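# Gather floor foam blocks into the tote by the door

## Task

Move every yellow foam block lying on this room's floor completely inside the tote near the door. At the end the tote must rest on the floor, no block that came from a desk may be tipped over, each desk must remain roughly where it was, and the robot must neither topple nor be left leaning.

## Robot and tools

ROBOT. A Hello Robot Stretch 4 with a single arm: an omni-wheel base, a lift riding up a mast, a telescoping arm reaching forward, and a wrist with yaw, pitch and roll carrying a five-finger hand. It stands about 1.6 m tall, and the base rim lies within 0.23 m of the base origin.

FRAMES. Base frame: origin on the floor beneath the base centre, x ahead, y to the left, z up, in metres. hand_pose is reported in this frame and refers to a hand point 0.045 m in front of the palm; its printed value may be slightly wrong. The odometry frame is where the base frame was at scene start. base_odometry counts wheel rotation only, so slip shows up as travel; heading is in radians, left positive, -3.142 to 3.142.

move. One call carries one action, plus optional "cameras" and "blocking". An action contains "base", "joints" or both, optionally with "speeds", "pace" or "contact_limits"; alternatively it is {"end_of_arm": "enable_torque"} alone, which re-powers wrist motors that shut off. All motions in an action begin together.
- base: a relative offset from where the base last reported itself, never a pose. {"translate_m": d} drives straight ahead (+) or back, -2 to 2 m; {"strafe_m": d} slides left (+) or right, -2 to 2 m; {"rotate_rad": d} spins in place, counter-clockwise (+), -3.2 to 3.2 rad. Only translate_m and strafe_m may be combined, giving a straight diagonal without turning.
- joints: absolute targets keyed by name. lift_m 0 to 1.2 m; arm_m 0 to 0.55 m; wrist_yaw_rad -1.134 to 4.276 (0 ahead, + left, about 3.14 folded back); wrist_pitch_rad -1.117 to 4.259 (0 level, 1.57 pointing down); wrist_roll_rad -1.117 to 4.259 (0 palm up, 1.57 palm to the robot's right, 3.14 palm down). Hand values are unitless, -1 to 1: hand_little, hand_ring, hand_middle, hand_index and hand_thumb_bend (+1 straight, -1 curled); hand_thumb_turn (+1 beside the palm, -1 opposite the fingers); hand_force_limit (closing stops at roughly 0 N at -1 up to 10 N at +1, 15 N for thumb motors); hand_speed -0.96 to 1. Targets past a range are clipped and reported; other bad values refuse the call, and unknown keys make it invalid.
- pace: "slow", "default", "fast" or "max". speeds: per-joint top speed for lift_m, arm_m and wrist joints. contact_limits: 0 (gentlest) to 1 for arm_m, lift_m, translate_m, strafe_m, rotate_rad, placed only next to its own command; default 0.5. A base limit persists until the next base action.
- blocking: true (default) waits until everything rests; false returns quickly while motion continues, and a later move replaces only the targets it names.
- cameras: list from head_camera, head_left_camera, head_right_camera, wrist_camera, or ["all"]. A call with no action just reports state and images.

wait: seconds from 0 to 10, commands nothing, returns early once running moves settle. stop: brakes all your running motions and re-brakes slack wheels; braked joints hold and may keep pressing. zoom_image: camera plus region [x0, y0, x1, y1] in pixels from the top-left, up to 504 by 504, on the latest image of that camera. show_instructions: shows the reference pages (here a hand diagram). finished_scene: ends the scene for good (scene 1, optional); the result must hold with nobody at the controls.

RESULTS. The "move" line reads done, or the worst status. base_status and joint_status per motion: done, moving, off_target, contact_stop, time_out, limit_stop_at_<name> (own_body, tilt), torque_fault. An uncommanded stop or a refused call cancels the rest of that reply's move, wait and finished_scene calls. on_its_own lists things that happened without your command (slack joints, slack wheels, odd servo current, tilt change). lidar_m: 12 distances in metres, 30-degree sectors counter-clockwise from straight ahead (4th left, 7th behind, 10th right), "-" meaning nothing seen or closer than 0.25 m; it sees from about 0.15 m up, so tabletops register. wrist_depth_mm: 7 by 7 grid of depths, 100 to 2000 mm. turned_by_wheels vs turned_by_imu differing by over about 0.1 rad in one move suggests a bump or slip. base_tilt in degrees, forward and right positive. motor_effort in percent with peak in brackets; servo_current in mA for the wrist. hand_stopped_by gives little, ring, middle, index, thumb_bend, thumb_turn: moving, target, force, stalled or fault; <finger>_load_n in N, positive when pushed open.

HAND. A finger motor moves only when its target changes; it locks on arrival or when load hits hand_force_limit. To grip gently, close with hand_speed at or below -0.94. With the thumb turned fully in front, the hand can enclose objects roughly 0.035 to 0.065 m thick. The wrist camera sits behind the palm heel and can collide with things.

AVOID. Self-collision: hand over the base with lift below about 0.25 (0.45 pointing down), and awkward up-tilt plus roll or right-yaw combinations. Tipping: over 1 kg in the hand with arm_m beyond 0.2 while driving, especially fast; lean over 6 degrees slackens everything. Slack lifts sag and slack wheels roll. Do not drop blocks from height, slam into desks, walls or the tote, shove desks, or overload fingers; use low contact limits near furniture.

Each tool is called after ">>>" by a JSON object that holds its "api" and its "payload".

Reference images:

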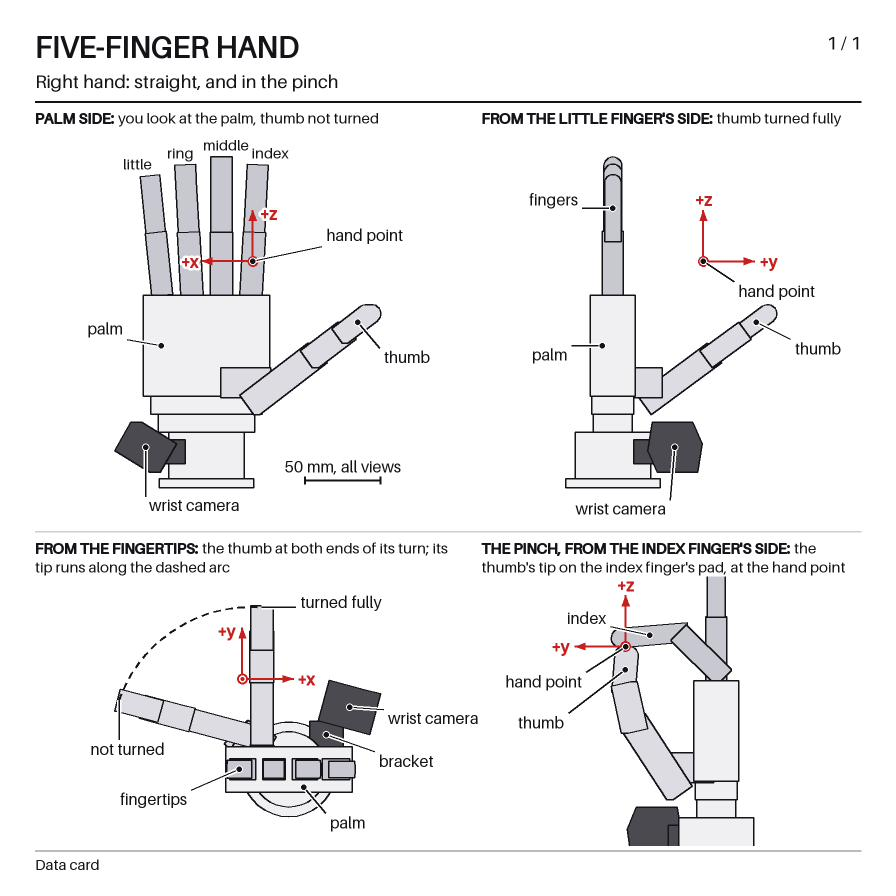

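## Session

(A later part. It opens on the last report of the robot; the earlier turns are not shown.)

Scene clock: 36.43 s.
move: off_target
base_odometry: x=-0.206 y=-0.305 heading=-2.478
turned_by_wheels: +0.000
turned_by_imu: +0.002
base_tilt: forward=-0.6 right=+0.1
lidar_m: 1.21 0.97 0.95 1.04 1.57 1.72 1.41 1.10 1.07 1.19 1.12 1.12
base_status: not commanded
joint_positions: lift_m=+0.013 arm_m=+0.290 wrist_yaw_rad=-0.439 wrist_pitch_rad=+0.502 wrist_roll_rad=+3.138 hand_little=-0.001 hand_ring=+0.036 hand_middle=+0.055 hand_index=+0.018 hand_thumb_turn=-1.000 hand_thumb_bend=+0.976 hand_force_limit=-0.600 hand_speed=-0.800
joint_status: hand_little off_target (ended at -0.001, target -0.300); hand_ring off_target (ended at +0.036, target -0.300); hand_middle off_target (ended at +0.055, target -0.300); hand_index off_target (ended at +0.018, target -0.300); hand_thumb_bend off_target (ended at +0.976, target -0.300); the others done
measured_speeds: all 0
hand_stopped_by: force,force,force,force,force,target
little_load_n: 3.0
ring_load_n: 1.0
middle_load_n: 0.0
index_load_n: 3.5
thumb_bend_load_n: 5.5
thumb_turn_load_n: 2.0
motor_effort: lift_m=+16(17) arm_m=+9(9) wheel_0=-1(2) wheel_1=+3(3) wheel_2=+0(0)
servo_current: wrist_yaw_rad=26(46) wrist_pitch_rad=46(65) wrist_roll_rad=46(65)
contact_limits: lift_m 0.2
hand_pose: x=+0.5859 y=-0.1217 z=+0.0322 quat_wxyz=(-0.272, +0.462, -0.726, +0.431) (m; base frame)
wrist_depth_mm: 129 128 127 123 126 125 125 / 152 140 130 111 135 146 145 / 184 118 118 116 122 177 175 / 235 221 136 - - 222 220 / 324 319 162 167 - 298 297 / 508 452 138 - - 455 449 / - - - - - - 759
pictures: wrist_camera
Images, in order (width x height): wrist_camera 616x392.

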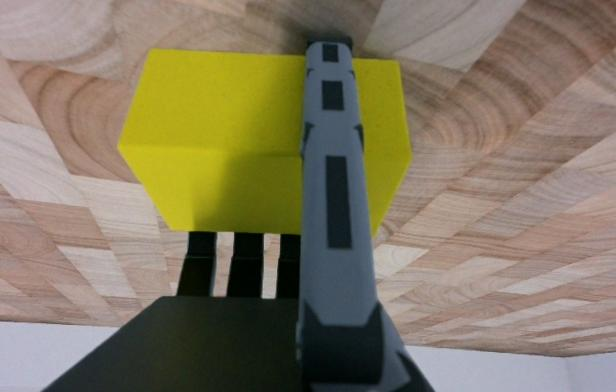

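>>> {"api": "move", "payload": {"joints": {"hand_speed": -0.8, "hand_force_limit": -0.3, "hand_thumb_bend": 0.2, "hand_index": -0.4, "hand_middle": -0.4, "hand_ring": -0.4, "hand_little": -0.4}}}

>>> {"api": "move", "payload": {"joints": {"lift_m": 0.25}, "speeds": {"lift_m": 0.15}, "cameras": ["wrist_camera", "head_camera", "head_right_camera"]}}

Scene clock: 37.23 s.
move: off_target
base_odometry: x=-0.206 y=-0.305 heading=-2.478
turned_by_wheels: +0.000
turned_by_imu: +0.000
base_tilt: forward=-0.7 right=+0.1
lidar_m: 1.22 0.98 0.93 1.03 1.55 1.72 1.40 1.10 1.07 1.17 1.15 1.11
base_status: not commanded
joint_positions: lift_m=+0.013 arm_m=+0.290 wrist_yaw_rad=-0.439 wrist_pitch_rad=+0.502 wrist_roll_rad=+3.138 hand_little=-0.017 hand_ring=+0.003 hand_middle=+0.021 hand_index=+0.018 hand_thumb_turn=-1.000 hand_thumb_bend=+0.978 hand_force_limit=-0.300 hand_speed=-0.800
joint_status: hand_little off_target (ended at -0.017, target -0.400); hand_ring off_target (ended at +0.003, target -0.400); hand_middle off_target (ended at +0.021, target -0.400); hand_index off_target (ended at +0.018, target -0.400); hand_thumb_bend off_target (ended at +0.978, target +0.200); the others done
measured_speeds: all 0
hand_stopped_by: force,force,force,force,force,target
little_load_n: 1.0
ring_load_n: 6.0
middle_load_n: 5.5
index_load_n: 0.5
thumb_bend_load_n: 10.0
thumb_turn_load_n: 5.5
motor_effort: lift_m=+16(17) arm_m=+8(9) wheel_0=-1(2) wheel_1=+3(3) wheel_2=+0(0)
servo_current: wrist_yaw_rad=39(39) wrist_pitch_rad=46(52) wrist_roll_rad=52(52)
contact_limits: lift_m 0.2
hand_pose: x=+0.5859 y=-0.1217 z=+0.0322 quat_wxyz=(-0.272, +0.462, -0.726, +0.431) (m; base frame)
wrist_depth_mm: 130 128 127 123 125 125 125 / 152 145 127 110 135 146 146 / 185 118 117 116 119 177 175 / 236 221 142 - - 223 220 / 324 317 162 - - 298 296 / 512 452 138 - - 455 445 / - - - - - - 768
pictures: none

Scene clock: 39.60 s.
move: done
base_odometry: x=-0.206 y=-0.305 heading=-2.478
turned_by_wheels: +0.000
turned_by_imu: +0.001
base_tilt: forward=-0.5 right=+0.2
lidar_m: 1.23 0.98 0.94 1.05 1.55 1.75 1.41 1.07 1.08 1.18 1.14 1.11
base_status: not commanded
joint_positions: lift_m=+0.250 arm_m=+0.290 wrist_yaw_rad=-0.439 wrist_pitch_rad=+0.502 wrist_roll_rad=+3.138 hand_little=-0.017 hand_ring=+0.003 hand_middle=+0.021 hand_index=+0.018 hand_thumb_turn=-1.000 hand_thumb_bend=+0.978 hand_force_limit=-0.300 hand_speed=-0.800
joint_status: all done
measured_speeds: all 0
hand_stopped_by: force,force,force,force,force,target
little_load_n: 0.5
ring_load_n: 5.5
middle_load_n: 5.0
index_load_n: 0.0
thumb_bend_load_n: 10.5
thumb_turn_load_n: 6.5
motor_effort: lift_m=+23(31) arm_m=+9(9) wheel_0=-1(2) wheel_1=+3(3) wheel_2=+0(0)
servo_current: wrist_yaw_rad=39(46) wrist_pitch_rad=52(72) wrist_roll_rad=46(78)
hand_pose: x=+0.5859 y=-0.1217 z=+0.2687 quat_wxyz=(-0.272, +0.462, -0.726, +0.431) (m; base frame)
wrist_depth_mm: 399 397 387 379 389 389 389 / 469 452 127 110 128 455 449 / 564 118 117 116 118 539 544 / 683 647 136 - - 691 683 / - - 160 - - 854 854 / - - 138 - - - - / - - - - - - -
pictures: head_camera, head_right_camera, wrist_camera
Images, in order (width x height): head_camera 420x560, head_right_camera 420x672, wrist_camera 616x392.

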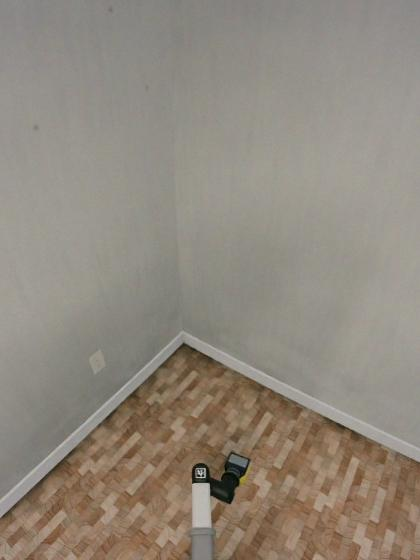

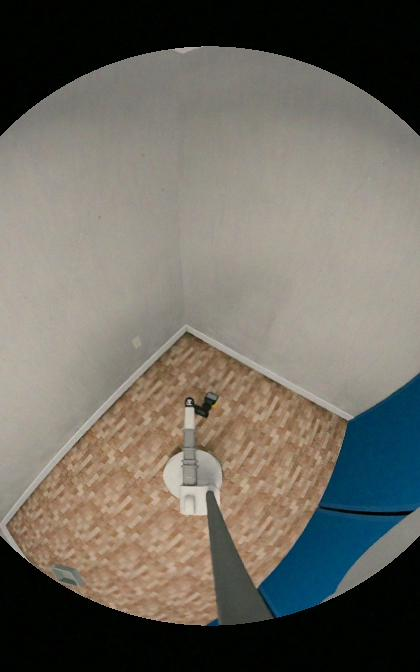

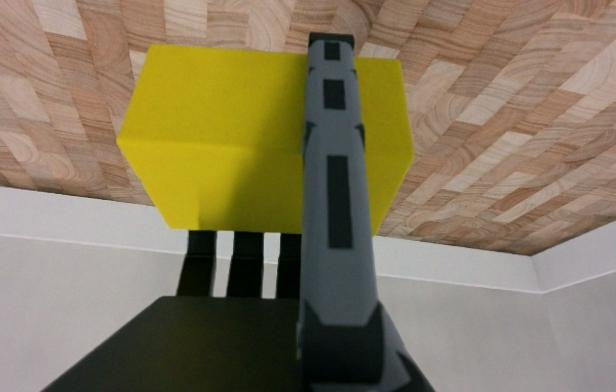

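>>> {"api": "move", "payload": {"base": {"rotate_rad": 2.478}, "joints": {"arm_m": 0.1, "wrist_yaw_rad": 0, "lift_m": 0.4}}}

>>> {"api": "move", "payload": {"base": {"translate_m": 1.0, "strafe_m": -0.05}, "cameras": ["all"]}}

Scene clock: 42.63 s.
move: done
base_odometry: x=-0.206 y=-0.305 heading=-0.001
turned_by_wheels: +2.477
turned_by_imu: +2.488
base_tilt: forward=-0.5 right=+0.1
lidar_m: 1.69 1.63 1.13 1.08 1.12 1.18 1.11 1.16 1.00 0.92 1.00 1.32
base_status: done
joint_positions: lift_m=+0.400 arm_m=+0.100 wrist_yaw_rad=-0.001 wrist_pitch_rad=+0.502 wrist_roll_rad=+3.138 hand_little=-0.017 hand_ring=+0.003 hand_middle=+0.021 hand_index=+0.018 hand_thumb_turn=-1.000 hand_thumb_bend=+0.978 hand_force_limit=-0.300 hand_speed=-0.800
joint_status: all done
measured_speeds: all 0
hand_stopped_by: force,force,force,force,force,target
little_load_n: 0.5
ring_load_n: 5.5
middle_load_n: 5.5
index_load_n: 0.0
thumb_bend_load_n: 10.5
thumb_turn_load_n: 6.0
motor_effort: lift_m=+23(30) arm_m=-9(10) wheel_0=-3(10) wheel_1=-3(13) wheel_2=-2(15)
servo_current: wrist_yaw_rad=39(91) wrist_pitch_rad=39(59) wrist_roll_rad=59(78)
hand_pose: x=+0.4363 y=-0.0569 z=+0.4187 quat_wxyz=(-0.360, +0.609, -0.608, +0.361) (m; base frame)
wrist_depth_mm: 574 569 549 549 544 559 554 / 676 647 127 110 128 640 647 / 820 118 117 116 118 788 778 / 1008 991 136 - - 976 960 / 1308 1397 168 167 - 1308 1281 / - 1808 126 - - - - / - - - - - - -
pictures: none

Scene clock: 47.47 s.
move: done
base_odometry: x=+0.794 y=-0.356 heading=-0.001
turned_by_wheels: +0.001
turned_by_imu: +0.001
base_tilt: forward=-0.6 right=+0.1
lidar_m: 0.71 1.51 1.24 1.17 1.22 1.63 2.10 1.32 0.92 0.83 0.87 1.21
base_status: done
joint_positions: lift_m=+0.400 arm_m=+0.100 wrist_yaw_rad=-0.001 wrist_pitch_rad=+0.502 wrist_roll_rad=+3.138 hand_little=-0.017 hand_ring=+0.003 hand_middle=+0.021 hand_index=+0.018 hand_thumb_turn=-1.000 hand_thumb_bend=+0.978 hand_force_limit=-0.300 hand_speed=-0.800
joint_status: not commanded
measured_speeds: all 0
hand_stopped_by: force,force,force,force,force,target
little_load_n: 0.5
ring_load_n: 5.5
middle_load_n: 5.0
index_load_n: 0.0
thumb_bend_load_n: 10.5
thumb_turn_load_n: 6.5
motor_effort: lift_m=+23(23) arm_m=-8(9) wheel_0=+3(9) wheel_1=+5(11) wheel_2=-2(19)
servo_current: wrist_yaw_rad=39(52) wrist_pitch_rad=33(72) wrist_roll_rad=59(72)
hand_pose: x=+0.4363 y=-0.0569 z=+0.4187 quat_wxyz=(-0.360, +0.609, -0.608, +0.361) (m; base frame)
wrist_depth_mm: 569 569 544 549 544 559 554 / 668 647 126 110 128 654 640 / 820 119 117 116 118 778 768 / 1008 991 136 - - 976 960 / 1182 - 161 - - 1229 1205 / 1182 - 126 - - - - / 1078 - - - - - -
pictures: head_camera, head_left_camera, head_right_camera, wrist_camera
Images, in order (width x height): head_camera 420x560, head_left_camera 420x672, head_right_camera 420x672, wrist_camera 616x392.

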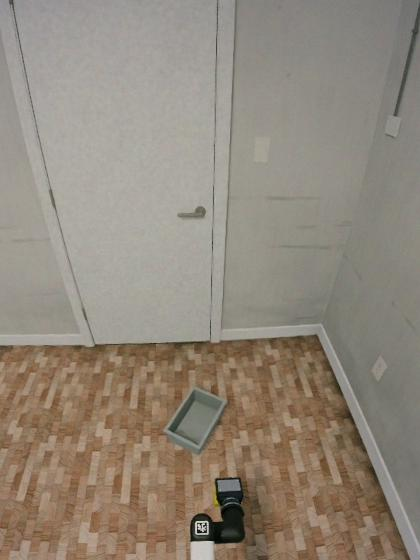

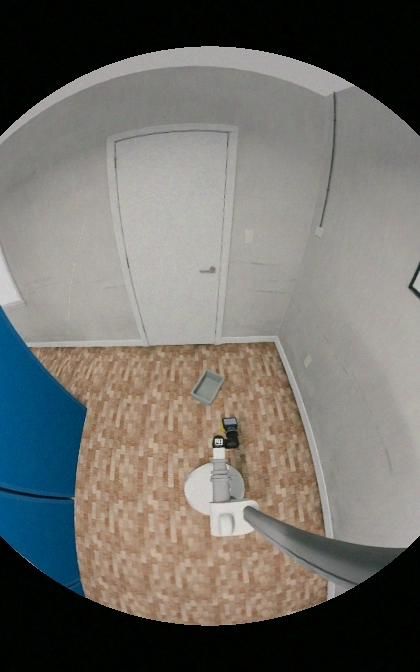

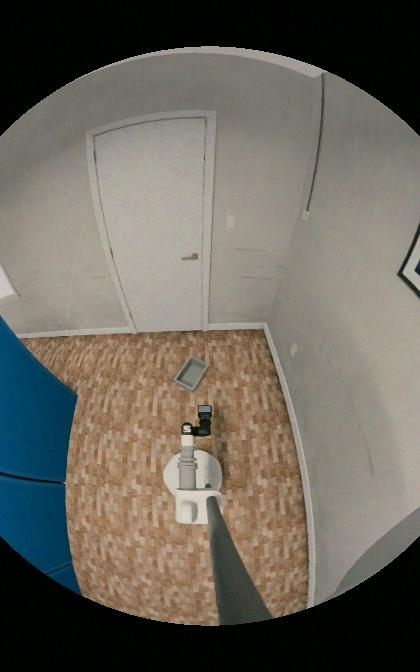

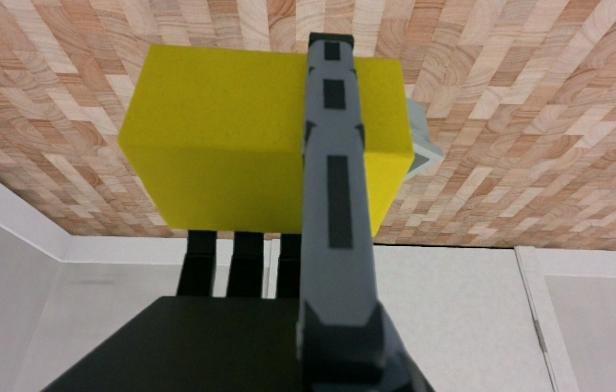

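>>> {"api": "zoom_image", "payload": {"camera": "head_camera", "region": [140, 370, 260, 490]}}

Scaled by 4.200 from the camera's 420x560 image, which has a finer 1200x1600 frame.

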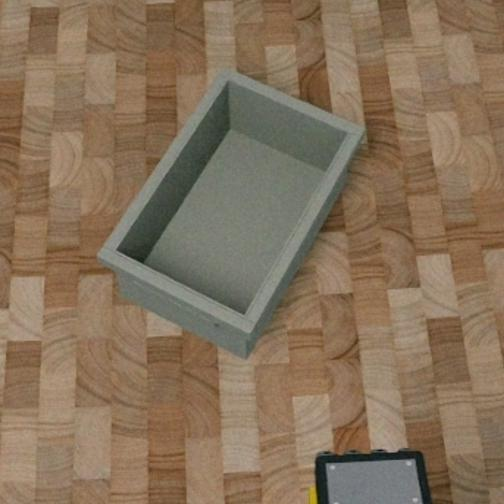

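>>> {"api": "move", "payload": {"base": {"translate_m": 0.3, "strafe_m": 0.154}, "joints": {"wrist_yaw_rad": -0.55, "arm_m": 0.35, "lift_m": 0.27}, "cameras": ["all"]}}

>>> {"api": "zoom_image", "payload": {"camera": "head_camera", "region": [160, 400, 280, 520]}}

>>> {"api": "zoom_image", "payload": {"camera": "head_left_camera", "region": [170, 350, 290, 470]}}

Scene clock: 52.87 s.
move: done
base_odometry: x=+1.094 y=-0.202 heading=+0.000
turned_by_wheels: +0.000
turned_by_imu: +0.003
base_tilt: forward=-0.7 right=+0.1
lidar_m: 0.46 1.18 1.08 1.03 1.05 1.42 2.42 1.53 1.05 0.97 1.05 0.45
base_status: done
joint_positions: lift_m=+0.270 arm_m=+0.350 wrist_yaw_rad=-0.549 wrist_pitch_rad=+0.502 wrist_roll_rad=+3.138 hand_little=-0.017 hand_ring=+0.003 hand_middle=+0.021 hand_index=+0.018 hand_thumb_turn=-1.000 hand_thumb_bend=+0.978 hand_force_limit=-0.300 hand_speed=-0.800
joint_status: all done
measured_speeds: all 0
hand_stopped_by: force,force,force,force,force,target
little_load_n: 0.5
ring_load_n: 5.5
middle_load_n: 5.0
index_load_n: 0.0
thumb_bend_load_n: 10.5
thumb_turn_load_n: 6.5
motor_effort: lift_m=+18(23) arm_m=+9(10) wheel_0=+5(7) wheel_1=+3(14) wheel_2=-1(14)
servo_current: wrist_yaw_rad=33(78) wrist_pitch_rad=46(65) wrist_roll_rad=39(72)
hand_pose: x=+0.6319 y=-0.1346 z=+0.2891 quat_wxyz=(-0.248, +0.422, -0.750, +0.445) (m; base frame)
wrist_depth_mm: 424 418 266 - - 413 413 / 496 477 127 110 128 480 477 / 603 119 117 116 118 580 569 / 768 715 136 - - 691 - / - 960 162 - - - - / - 124 138 - - - - / - - - - - - -
pictures: head_camera, head_left_camera, head_right_camera, wrist_camera
Images, in order (width x height): head_camera 420x560, head_left_camera 420x672, head_right_camera 420x672, wrist_camera 616x392.

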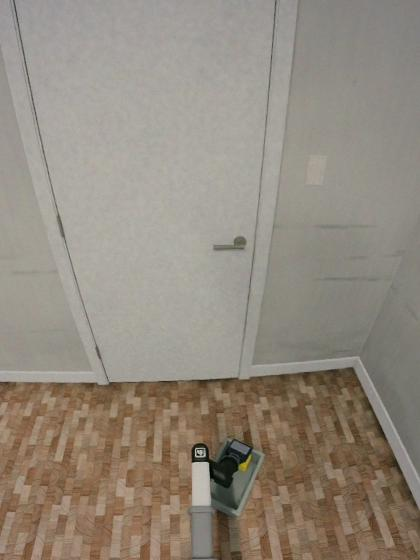

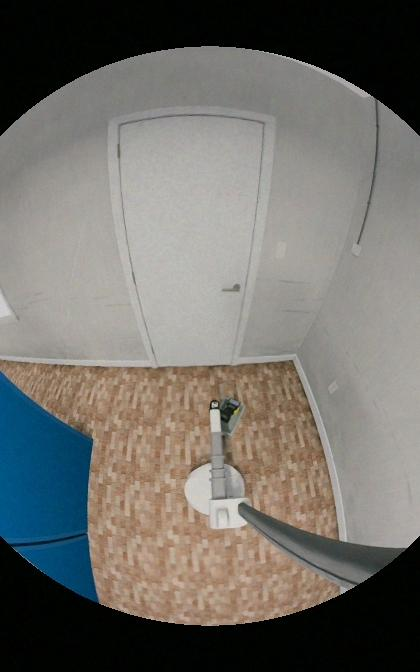

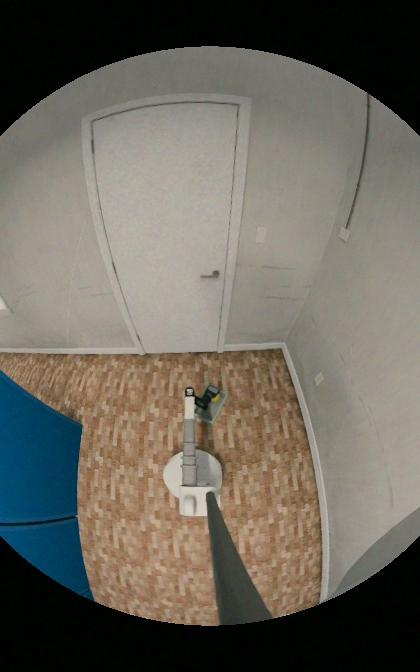

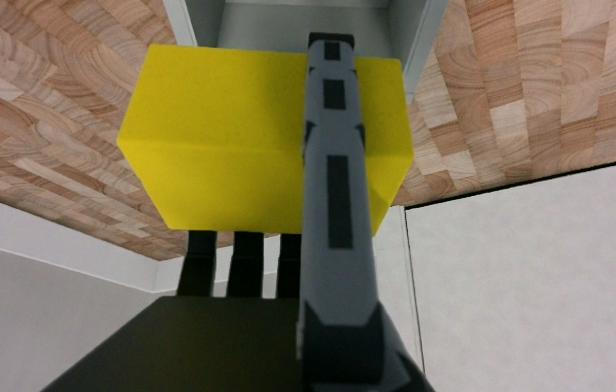

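Scaled by 4.200 from the camera's 420x560 image, which has a finer 1200x1600 frame.

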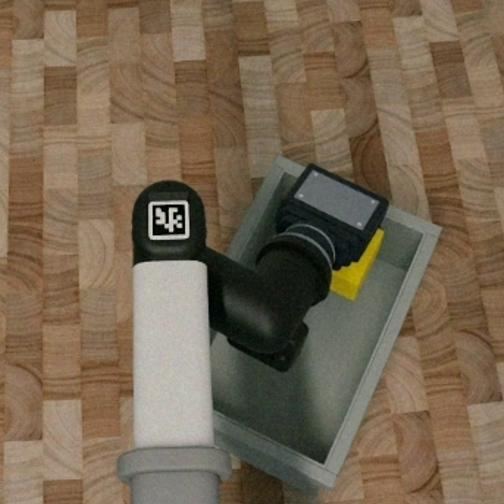

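Scaled by 4.200 from the camera's 420x672 image, which has a finer 600x960 frame.

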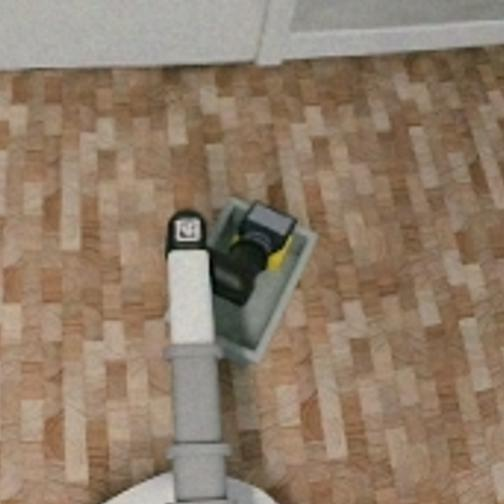

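>>> {"api": "move", "payload": {"base": {"strafe_m": -0.028}, "joints": {"arm_m": 0.415}}}

>>> {"api": "move", "payload": {"joints": {"lift_m": 0.1}, "cameras": ["all"]}}

>>> {"api": "zoom_image", "payload": {"camera": "head_camera", "region": [160, 400, 280, 520]}}

Scene clock: 55.10 s.
move: done
base_odometry: x=+1.094 y=-0.230 heading=+0.000
turned_by_wheels: +0.000
turned_by_imu: +0.000
base_tilt: forward=-0.6 right=+0.3
lidar_m: 0.44 1.17 1.13 1.04 1.10 1.47 2.42 1.46 1.00 0.95 1.02 0.44
base_status: done
joint_positions: lift_m=+0.270 arm_m=+0.415 wrist_yaw_rad=-0.549 wrist_pitch_rad=+0.502 wrist_roll_rad=+3.138 hand_little=-0.017 hand_ring=+0.003 hand_middle=+0.021 hand_index=+0.018 hand_thumb_turn=-1.000 hand_thumb_bend=+0.978 hand_force_limit=-0.300 hand_speed=-0.800
joint_status: all done
measured_speeds: all 0
hand_stopped_by: force,force,force,force,force,target
little_load_n: 0.5
ring_load_n: 5.5
middle_load_n: 5.0
index_load_n: 0.0
thumb_bend_load_n: 10.0
thumb_turn_load_n: 6.5
motor_effort: lift_m=+18(18) arm_m=+9(10) wheel_0=+2(11) wheel_1=-2(12) wheel_2=+0(5)
servo_current: wrist_yaw_rad=33(46) wrist_pitch_rad=59(59) wrist_roll_rad=39(72)
hand_pose: x=+0.6969 y=-0.1346 z=+0.2891 quat_wxyz=(-0.248, +0.422, -0.750, +0.445) (m; base frame)
wrist_depth_mm: 424 421 430 123 421 410 410 / 500 480 127 110 129 480 480 / 603 118 117 116 118 574 574 / 759 707 136 - - - - / - 946 161 - - - - / - 976 138 - - - - / - - - - - - -
pictures: none

Scene clock: 56.90 s.
move: done
base_odometry: x=+1.094 y=-0.230 heading=+0.000
turned_by_wheels: +0.000
turned_by_imu: +0.001
base_tilt: forward=-0.7 right=+0.0
lidar_m: 0.44 1.20 1.12 1.05 1.09 1.46 2.41 1.47 1.02 0.94 1.00 0.40
base_status: not commanded
joint_positions: lift_m=+0.100 arm_m=+0.415 wrist_yaw_rad=-0.549 wrist_pitch_rad=+0.502 wrist_roll_rad=+3.138 hand_little=-0.017 hand_ring=+0.003 hand_middle=+0.021 hand_index=+0.018 hand_thumb_turn=-1.000 hand_thumb_bend=+0.978 hand_force_limit=-0.300 hand_speed=-0.800
joint_status: all done
measured_speeds: all 0
hand_stopped_by: force,force,force,force,force,target
little_load_n: 0.5
ring_load_n: 5.5
middle_load_n: 5.0
index_load_n: 0.5
thumb_bend_load_n: 10.5
thumb_turn_load_n: 6.5
motor_effort: lift_m=+17(23) arm_m=+9(9) wheel_0=+2(2) wheel_1=-2(2) wheel_2=+0(0)
servo_current: wrist_yaw_rad=39(52) wrist_pitch_rad=46(65) wrist_roll_rad=46(85)
hand_pose: x=+0.6969 y=-0.1346 z=+0.1191 quat_wxyz=(-0.248, +0.422, -0.750, +0.445) (m; base frame)
wrist_depth_mm: 144 190 - - - 168 - / 144 170 127 110 129 154 - / 145 119 117 116 118 153 - / 415 182 136 - - 175 407 / 559 591 162 - - 525 488 / 732 715 138 - - - - / - - - - - - -
pictures: head_camera, head_left_camera, head_right_camera, wrist_camera
Images, in order (width x height): head_camera 420x560, head_left_camera 420x672, head_right_camera 420x672, wrist_camera 616x392.

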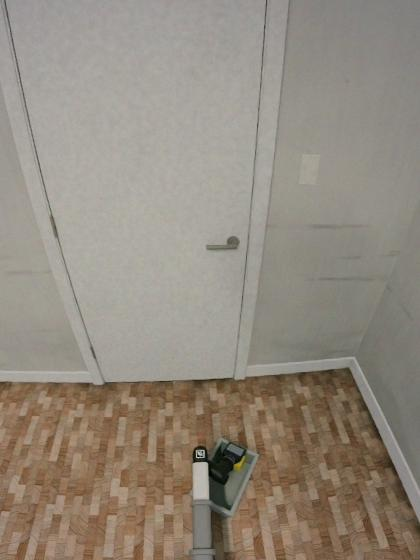

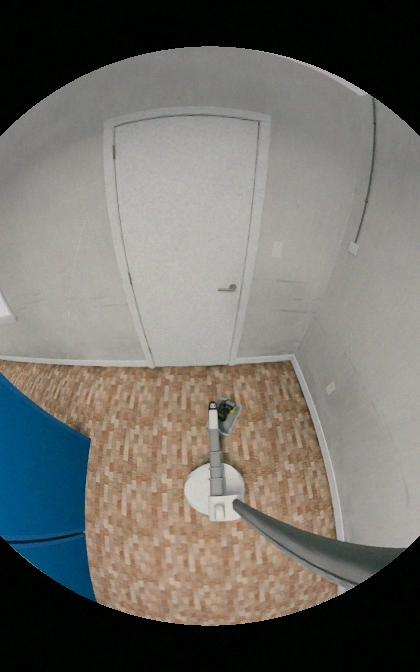

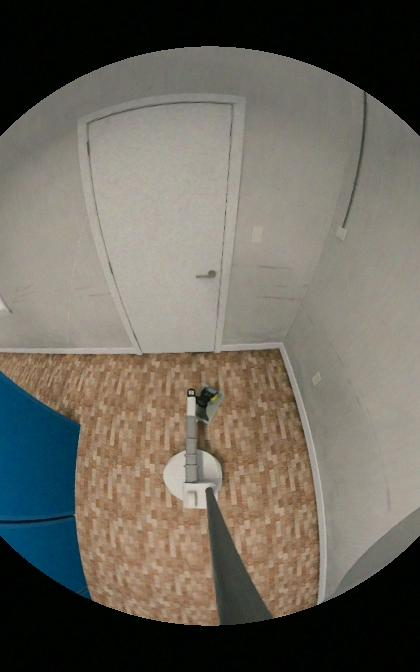

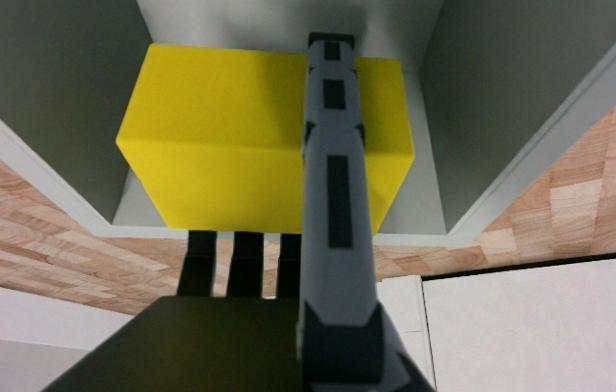

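Scaled by 4.200 from the camera's 420x560 image, which has a finer 1200x1600 frame.

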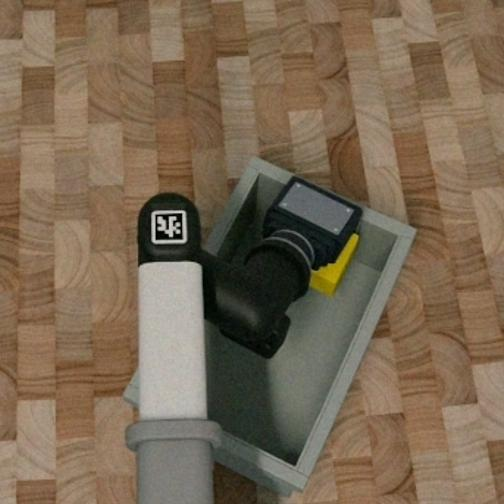

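>>> {"api": "move", "payload": {"joints": {"lift_m": 0.027}, "speeds": {"lift_m": 0.15}, "contact_limits": {"lift_m": 0.2}, "cameras": ["wrist_camera"]}}

>>> {"api": "move", "payload": {"joints": {"hand_speed": -0.5, "hand_index": 0.4, "hand_middle": 0.4, "hand_ring": 0.4, "hand_little": 0.4, "hand_thumb_bend": 1.0}, "cameras": ["wrist_camera"]}}

>>> {"api": "move", "payload": {"joints": {"lift_m": 0.4}, "cameras": ["all"]}}

Scene clock: 58.50 s.
move: done
base_odometry: x=+1.094 y=-0.230 heading=+0.000
turned_by_wheels: +0.000
turned_by_imu: +0.000
base_tilt: forward=-0.5 right=+0.3
lidar_m: 0.44 1.20 1.12 1.04 1.08 1.48 2.43 1.46 1.00 0.96 0.99 0.39
base_status: not commanded
joint_positions: lift_m=+0.027 arm_m=+0.415 wrist_yaw_rad=-0.549 wrist_pitch_rad=+0.502 wrist_roll_rad=+3.138 hand_little=-0.017 hand_ring=+0.003 hand_middle=+0.021 hand_index=+0.018 hand_thumb_turn=-1.000 hand_thumb_bend=+0.978 hand_force_limit=-0.300 hand_speed=-0.800
joint_status: all done
measured_speeds: all 0
hand_stopped_by: force,force,force,force,force,target
little_load_n: 0.5
ring_load_n: 5.5
middle_load_n: 5.5
index_load_n: 0.0
thumb_bend_load_n: 10.5
thumb_turn_load_n: 6.5
motor_effort: lift_m=+18(20) arm_m=+9(9) wheel_0=+2(2) wheel_1=-2(2) wheel_2=+0(0)
servo_current: wrist_yaw_rad=46(46) wrist_pitch_rad=39(65) wrist_roll_rad=39(59)
contact_limits: lift_m 0.2
hand_pose: x=+0.6969 y=-0.1347 z=+0.0461 quat_wxyz=(-0.248, +0.422, -0.750, +0.445) (m; base frame)
wrist_depth_mm: - - - - - - - / 138 125 126 110 128 136 - / 146 119 117 116 118 152 - / 140 182 136 - - 163 - / 141 183 169 - - 150 - / 141 170 126 - - 159 - / 137 - - - - 138 -
pictures: wrist_camera
Images, in order (width x height): wrist_camera 616x392.

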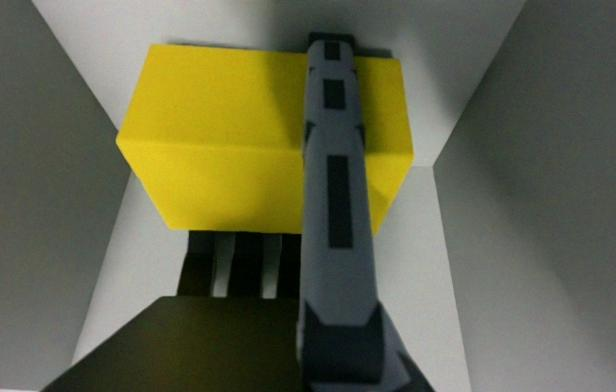

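Scene clock: 59.30 s.
move: done
base_odometry: x=+1.094 y=-0.230 heading=+0.000
turned_by_wheels: +0.000
turned_by_imu: +0.000
base_tilt: forward=-0.6 right=+0.1
lidar_m: 1.12 1.20 1.12 1.06 1.10 1.50 2.42 1.46 1.03 0.96 1.01 0.50
base_status: not commanded
joint_positions: lift_m=+0.027 arm_m=+0.415 wrist_yaw_rad=-0.549 wrist_pitch_rad=+0.502 wrist_roll_rad=+3.138 hand_little=+0.400 hand_ring=+0.400 hand_middle=+0.400 hand_index=+0.400 hand_thumb_turn=-1.000 hand_thumb_bend=+1.000 hand_force_limit=-0.300 hand_speed=-0.500
joint_status: all done
measured_speeds: all 0
hand_stopped_by: target,target,target,target,target,target
little_load_n: 0.0
ring_load_n: -0.5
middle_load_n: 0.0
index_load_n: 0.0
thumb_bend_load_n: 0.0
thumb_turn_load_n: 0.0
motor_effort: lift_m=+18(18) arm_m=+9(9) wheel_0=+2(2) wheel_1=-2(2) wheel_2=+0(0)
servo_current: wrist_yaw_rad=39(46) wrist_pitch_rad=33(59) wrist_roll_rad=59(65)
contact_limits: lift_m 0.2
hand_pose: x=+0.6968 y=-0.1346 z=+0.0460 quat_wxyz=(-0.248, +0.422, -0.750, +0.445) (m; base frame)
wrist_depth_mm: - - - - - - - / 137 - 150 114 - 149 - / 144 180 137 137 - 153 - / 138 209 165 155 - 163 - / 147 200 189 187 - 161 - / 141 188 125 - - 149 - / 137 - - - - 139 -
pictures: wrist_camera
Images, in order (width x height): wrist_camera 616x392.

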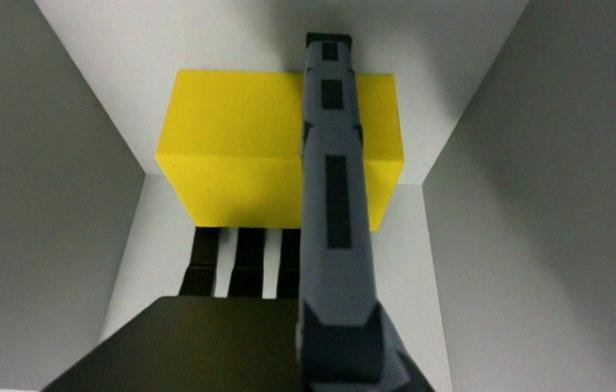

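Scene clock: 61.83 s.
move: done
base_odometry: x=+1.094 y=-0.230 heading=+0.000
turned_by_wheels: +0.000
turned_by_imu: +0.001
base_tilt: forward=-0.6 right=+0.2
lidar_m: 0.45 1.21 1.11 1.05 1.08 1.47 2.41 1.48 0.99 0.95 1.01 0.47
base_status: not commanded
joint_positions: lift_m=+0.400 arm_m=+0.415 wrist_yaw_rad=-0.549 wrist_pitch_rad=+0.502 wrist_roll_rad=+3.138 hand_little=+0.400 hand_ring=+0.400 hand_middle=+0.400 hand_index=+0.400 hand_thumb_turn=-1.000 hand_thumb_bend=+1.000 hand_force_limit=-0.300 hand_speed=-0.500
joint_status: all done
measured_speeds: all 0
hand_stopped_by: target,target,target,target,target,target
little_load_n: -0.5
ring_load_n: 0.0
middle_load_n: 0.0
index_load_n: 0.0
thumb_bend_load_n: 0.0
thumb_turn_load_n: 0.0
motor_effort: lift_m=+23(30) arm_m=+9(9) wheel_0=+2(2) wheel_1=-2(2) wheel_2=+0(0)
servo_current: wrist_yaw_rad=26(46) wrist_pitch_rad=59(72) wrist_roll_rad=39(78)
hand_pose: x=+0.6968 y=-0.1346 z=+0.4186 quat_wxyz=(-0.248, +0.422, -0.750, +0.445) (m; base frame)
wrist_depth_mm: 574 569 569 544 539 549 549 / 668 668 647 115 647 640 621 / 798 809 809 798 - - - / - 960 904 - - - - / - 1042 182 183 - - - / - 960 139 - - - - / - - - - - - -
pictures: head_camera, head_left_camera, head_right_camera, wrist_camera
Images, in order (width x height): head_camera 420x560, head_left_camera 420x672, head_right_camera 420x672, wrist_camera 616x392.

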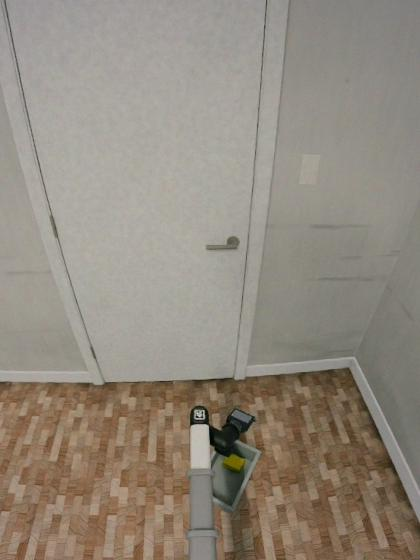

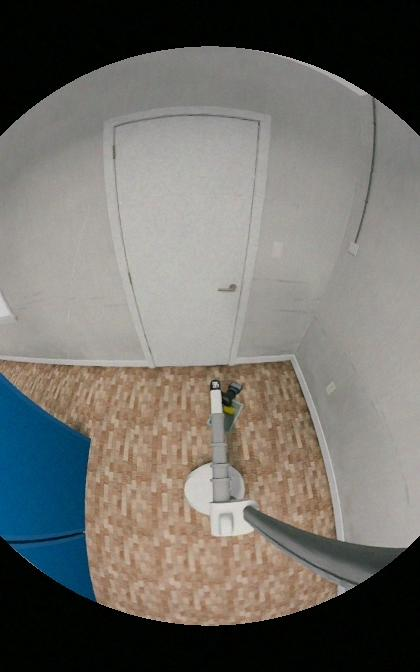

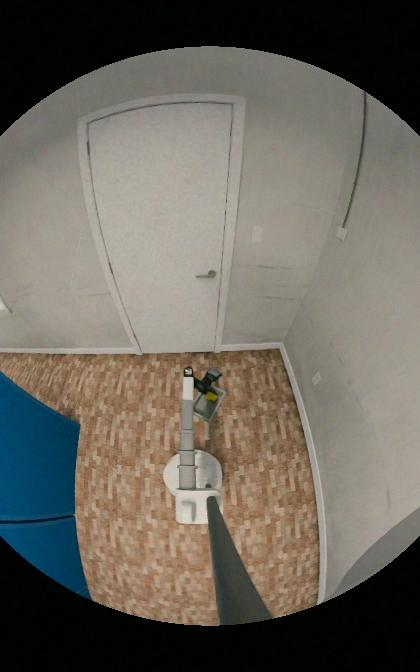

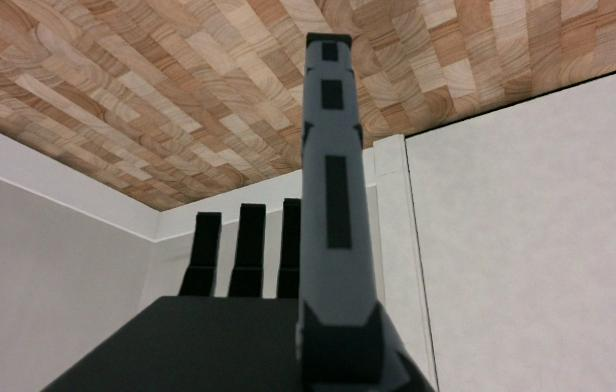

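>>> {"api": "move", "payload": {"base": {"strafe_m": 0.5}, "joints": {"arm_m": 0.0, "wrist_yaw_rad": 0}}}

>>> {"api": "move", "payload": {"base": {"translate_m": 0.65}}}

>>> {"api": "move", "payload": {"base": {"rotate_rad": 1.57}, "cameras": ["all"]}}

Scene clock: 65.77 s.
move: done
base_odometry: x=+1.094 y=+0.270 heading=+0.000
turned_by_wheels: +0.000
turned_by_imu: +0.004
base_tilt: forward=-0.6 right=+0.2
lidar_m: 1.15 1.20 0.59 0.54 0.59 0.79 2.02 2.20 1.57 1.46 0.68 0.68
base_status: done
joint_positions: lift_m=+0.400 arm_m=+0.000 wrist_yaw_rad=-0.001 wrist_pitch_rad=+0.502 wrist_roll_rad=+3.138 hand_little=+0.400 hand_ring=+0.400 hand_middle=+0.400 hand_index=+0.400 hand_thumb_turn=-1.000 hand_thumb_bend=+1.000 hand_force_limit=-0.300 hand_speed=-0.500
joint_status: all done
measured_speeds: all 0
hand_stopped_by: target,target,target,target,target,target
little_load_n: 0.0
ring_load_n: 0.0
middle_load_n: 0.0
index_load_n: 0.0
thumb_bend_load_n: 0.0
thumb_turn_load_n: 0.0
motor_effort: lift_m=+23(23) arm_m=-8(10) wheel_0=-3(12) wheel_1=+3(13) wheel_2=+0(7)
servo_current: wrist_yaw_rad=39(91) wrist_pitch_rad=39(72) wrist_roll_rad=33(85)
hand_pose: x=+0.3362 y=-0.0570 z=+0.4186 quat_wxyz=(-0.359, +0.609, -0.608, +0.361) (m; base frame)
wrist_depth_mm: 580 574 580 549 544 554 564 / 676 668 661 116 647 654 647 / 809 809 798 798 - 778 778 / 991 976 976 960 - 991 976 / - - 181 183 - - - / - - 138 - - - - / - - - - - - -
pictures: none

Scene clock: 69.43 s.
move: done
base_odometry: x=+1.744 y=+0.270 heading=+0.000
turned_by_wheels: +0.000
turned_by_imu: +0.000
base_tilt: forward=-0.5 right=+0.1
lidar_m: 0.48 0.51 0.74 1.72 0.66 0.82 2.14 2.17 0.51 0.46 0.72 0.53
base_status: done
joint_positions: lift_m=+0.400 arm_m=+0.000 wrist_yaw_rad=-0.001 wrist_pitch_rad=+0.502 wrist_roll_rad=+3.138 hand_little=+0.400 hand_ring=+0.400 hand_middle=+0.400 hand_index=+0.400 hand_thumb_turn=-1.000 hand_thumb_bend=+1.000 hand_force_limit=-0.300 hand_speed=-0.500
joint_status: not commanded
measured_speeds: all 0
hand_stopped_by: target,target,target,target,target,target
little_load_n: 0.0
ring_load_n: 0.0
middle_load_n: 0.0
index_load_n: 0.0
thumb_bend_load_n: 0.0
thumb_turn_load_n: 0.0
motor_effort: lift_m=+23(23) arm_m=-8(9) wheel_0=+2(9) wheel_1=+3(10) wheel_2=+0(15)
servo_current: wrist_yaw_rad=46(52) wrist_pitch_rad=52(59) wrist_roll_rad=39(65)
hand_pose: x=+0.3362 y=-0.0570 z=+0.4186 quat_wxyz=(-0.359, +0.609, -0.608, +0.361) (m; base frame)
wrist_depth_mm: - - - 122 517 - - / - - - 107 - - - / - - - - - - - / - - - - - 394 399 / - - 182 183 - 366 375 / - - 138 - - - 349 / - - - - - - 324
pictures: none

Scene clock: 71.50 s.
move: done
base_odometry: x=+1.744 y=+0.270 heading=+1.570
turned_by_wheels: +1.569
turned_by_imu: +1.576
base_tilt: forward=-0.6 right=+0.2
lidar_m: 1.68 0.67 0.80 2.01 2.18 0.57 0.46 0.72 0.51 0.48 0.53 0.73
base_status: done
joint_positions: lift_m=+0.400 arm_m=+0.000 wrist_yaw_rad=-0.001 wrist_pitch_rad=+0.502 wrist_roll_rad=+3.138 hand_little=+0.400 hand_ring=+0.400 hand_middle=+0.400 hand_index=+0.400 hand_thumb_turn=-1.000 hand_thumb_bend=+1.000 hand_force_limit=-0.300 hand_speed=-0.500
joint_status: not commanded
measured_speeds: all 0
hand_stopped_by: target,target,target,target,target,target
little_load_n: 0.0
ring_load_n: 0.0
middle_load_n: 0.0
index_load_n: -0.5
thumb_bend_load_n: 0.0
thumb_turn_load_n: 0.0
motor_effort: lift_m=+22(23) arm_m=-8(9) wheel_0=-3(10) wheel_1=-3(11) wheel_2=-3(14)
servo_current: wrist_yaw_rad=39(46) wrist_pitch_rad=46(72) wrist_roll_rad=26(91)
hand_pose: x=+0.3363 y=-0.0569 z=+0.4187 quat_wxyz=(-0.359, +0.609, -0.608, +0.361) (m; base frame)
wrist_depth_mm: 569 569 564 544 549 564 559 / 647 661 661 116 647 661 - / - 809 809 778 - 778 - / - 946 960 960 - - - / - - 185 187 - - - / - - 139 - - - - / - - - - - - -
pictures: head_camera, head_left_camera, head_right_camera, wrist_camera
Images, in order (width x height): head_camera 420x560, head_left_camera 420x672, head_right_camera 420x672, wrist_camera 616x392.

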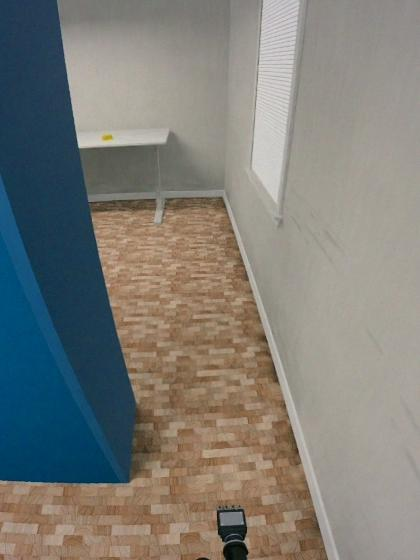

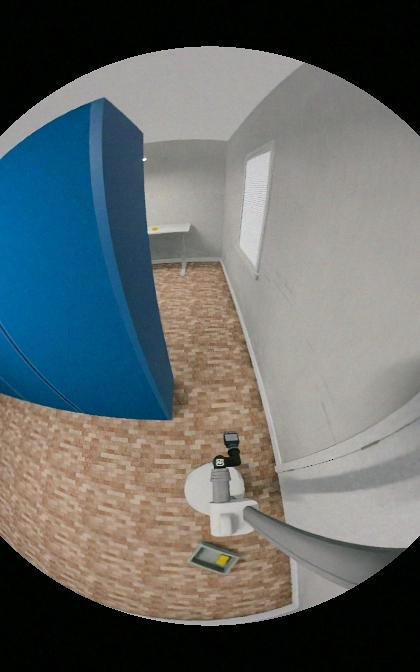

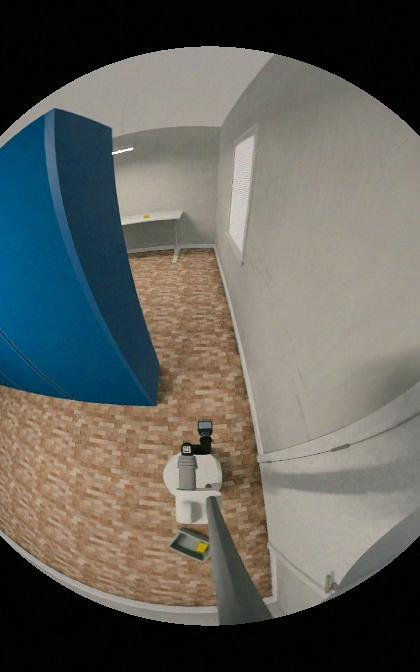

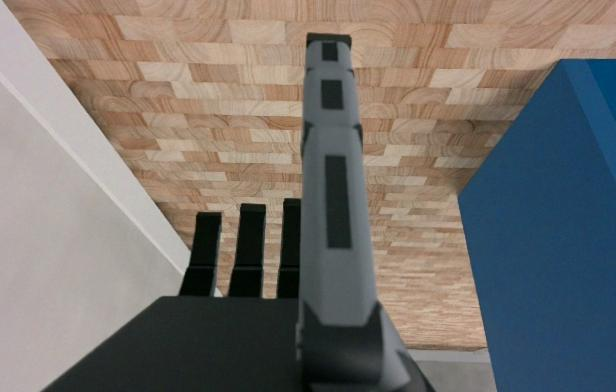

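>>> {"api": "move", "payload": {"base": {"translate_m": 1.1}, "cameras": ["head_camera", "head_left_camera", "head_right_camera"]}}

>>> {"api": "move", "payload": {"base": {"rotate_rad": 0.8}, "cameras": ["head_camera", "head_left_camera", "head_right_camera"]}}

Scene clock: 76.93 s.
move: done
base_odometry: x=+1.745 y=+1.370 heading=+1.570
turned_by_wheels: +0.000
turned_by_imu: +0.001
base_tilt: forward=-0.5 right=+0.2
lidar_m: 1.61 2.15 2.50 0.34 0.33 0.48 1.74 0.72 0.50 0.45 0.48 0.65
base_status: done
joint_positions: lift_m=+0.400 arm_m=+0.000 wrist_yaw_rad=-0.001 wrist_pitch_rad=+0.502 wrist_roll_rad=+3.138 hand_little=+0.400 hand_ring=+0.400 hand_middle=+0.400 hand_index=+0.400 hand_thumb_turn=-1.000 hand_thumb_bend=+1.000 hand_force_limit=-0.300 hand_speed=-0.500
joint_status: not commanded
measured_speeds: all 0
hand_stopped_by: target,target,target,target,target,target
little_load_n: 0.0
ring_load_n: 0.0
middle_load_n: -0.5
index_load_n: 0.0
thumb_bend_load_n: 0.0
thumb_turn_load_n: 0.0
motor_effort: lift_m=+22(22) arm_m=-8(9) wheel_0=+3(9) wheel_1=+4(10) wheel_2=-2(15)
servo_current: wrist_yaw_rad=33(46) wrist_pitch_rad=52(65) wrist_roll_rad=52(78)
hand_pose: x=+0.3362 y=-0.0569 z=+0.4187 quat_wxyz=(-0.359, +0.609, -0.608, +0.361) (m; base frame)
wrist_depth_mm: 554 564 559 544 544 554 559 / - 676 661 115 654 654 647 / - 778 788 798 - 778 778 / - 960 976 960 - 1008 976 / - - 184 187 - 1308 1308 / - - 126 - - - - / - - - - - - -
pictures: head_camera, head_left_camera, head_right_camera
Images, in order (width x height): head_camera 420x560, head_left_camera 420x672, head_right_camera 420x672.

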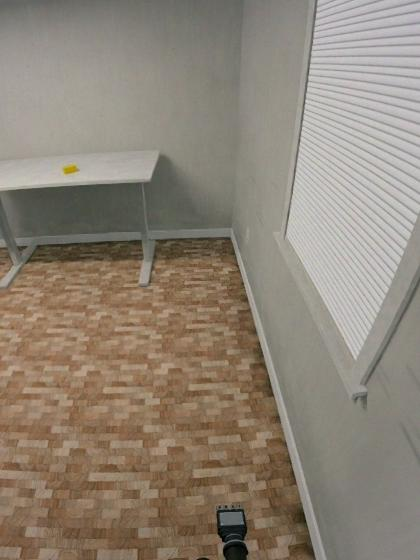

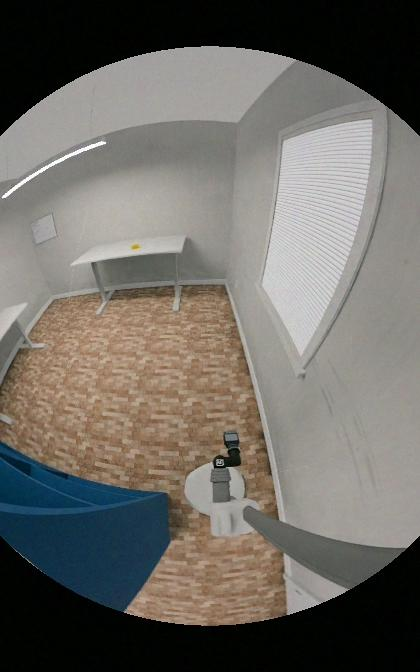

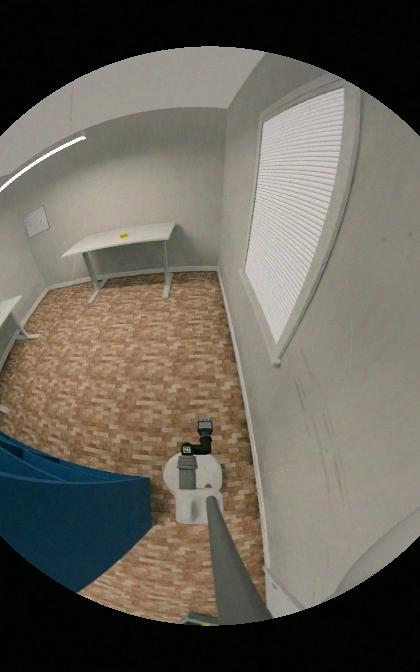

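Scene clock: 78.50 s.
move: done
base_odometry: x=+1.745 y=+1.370 heading=+2.369
turned_by_wheels: +0.799
turned_by_imu: +0.803
base_tilt: forward=-0.6 right=+0.2
lidar_m: 2.41 2.35 0.33 0.39 1.57 1.03 0.56 0.46 0.44 0.53 0.81 2.08
base_status: done
joint_positions: lift_m=+0.400 arm_m=+0.000 wrist_yaw_rad=+0.000 wrist_pitch_rad=+0.502 wrist_roll_rad=+3.138 hand_little=+0.400 hand_ring=+0.400 hand_middle=+0.400 hand_index=+0.400 hand_thumb_turn=-1.000 hand_thumb_bend=+1.000 hand_force_limit=-0.300 hand_speed=-0.500
joint_status: not commanded
measured_speeds: all 0
hand_stopped_by: target,target,target,target,target,target
little_load_n: 0.0
ring_load_n: 0.0
middle_load_n: 0.0
index_load_n: 0.0
thumb_bend_load_n: 0.0
thumb_turn_load_n: 0.0
motor_effort: lift_m=+22(22) arm_m=-8(9) wheel_0=-3(9) wheel_1=-3(11) wheel_2=-2(14)
servo_current: wrist_yaw_rad=26(52) wrist_pitch_rad=26(72) wrist_roll_rad=46(65)
hand_pose: x=+0.3363 y=-0.0569 z=+0.4187 quat_wxyz=(-0.359, +0.609, -0.608, +0.361) (m; base frame)
wrist_depth_mm: 564 564 564 539 549 559 554 / 676 668 668 116 647 647 647 / 820 809 798 788 - 778 778 / 1042 1025 976 946 - 976 976 / 1366 1366 189 187 - 1308 1308 / - - 138 - - - - / - - - - - - -
pictures: head_camera, head_left_camera, head_right_camera
Images, in order (width x height): head_camera 420x560, head_left_camera 420x672, head_right_camera 420x672.

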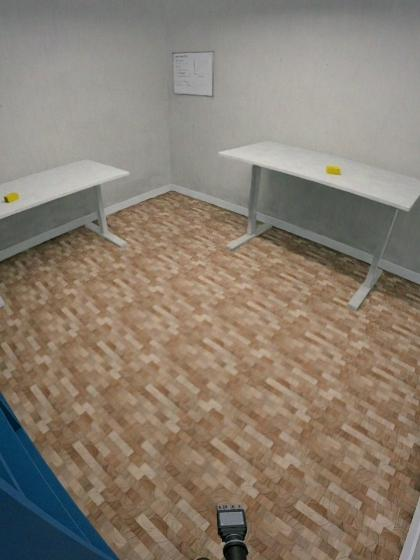

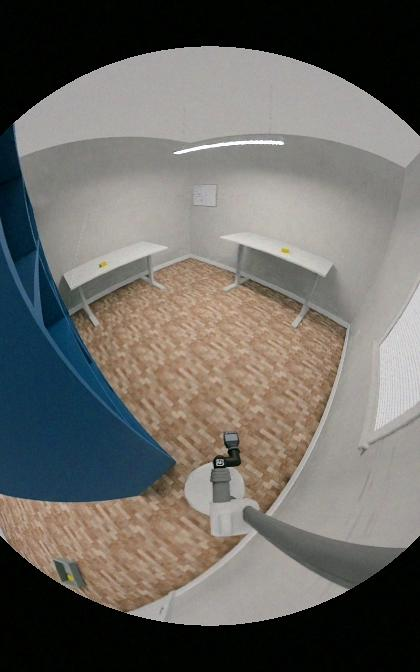

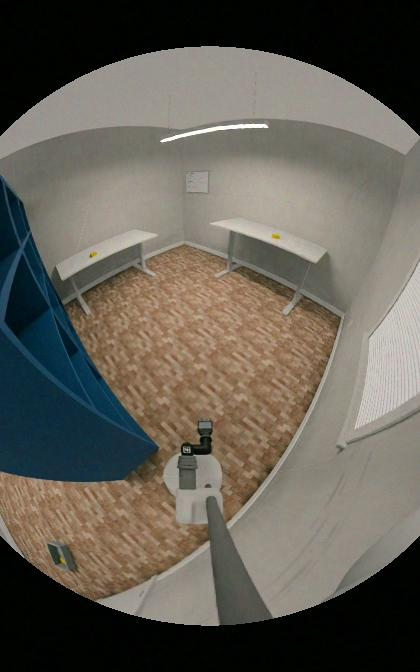

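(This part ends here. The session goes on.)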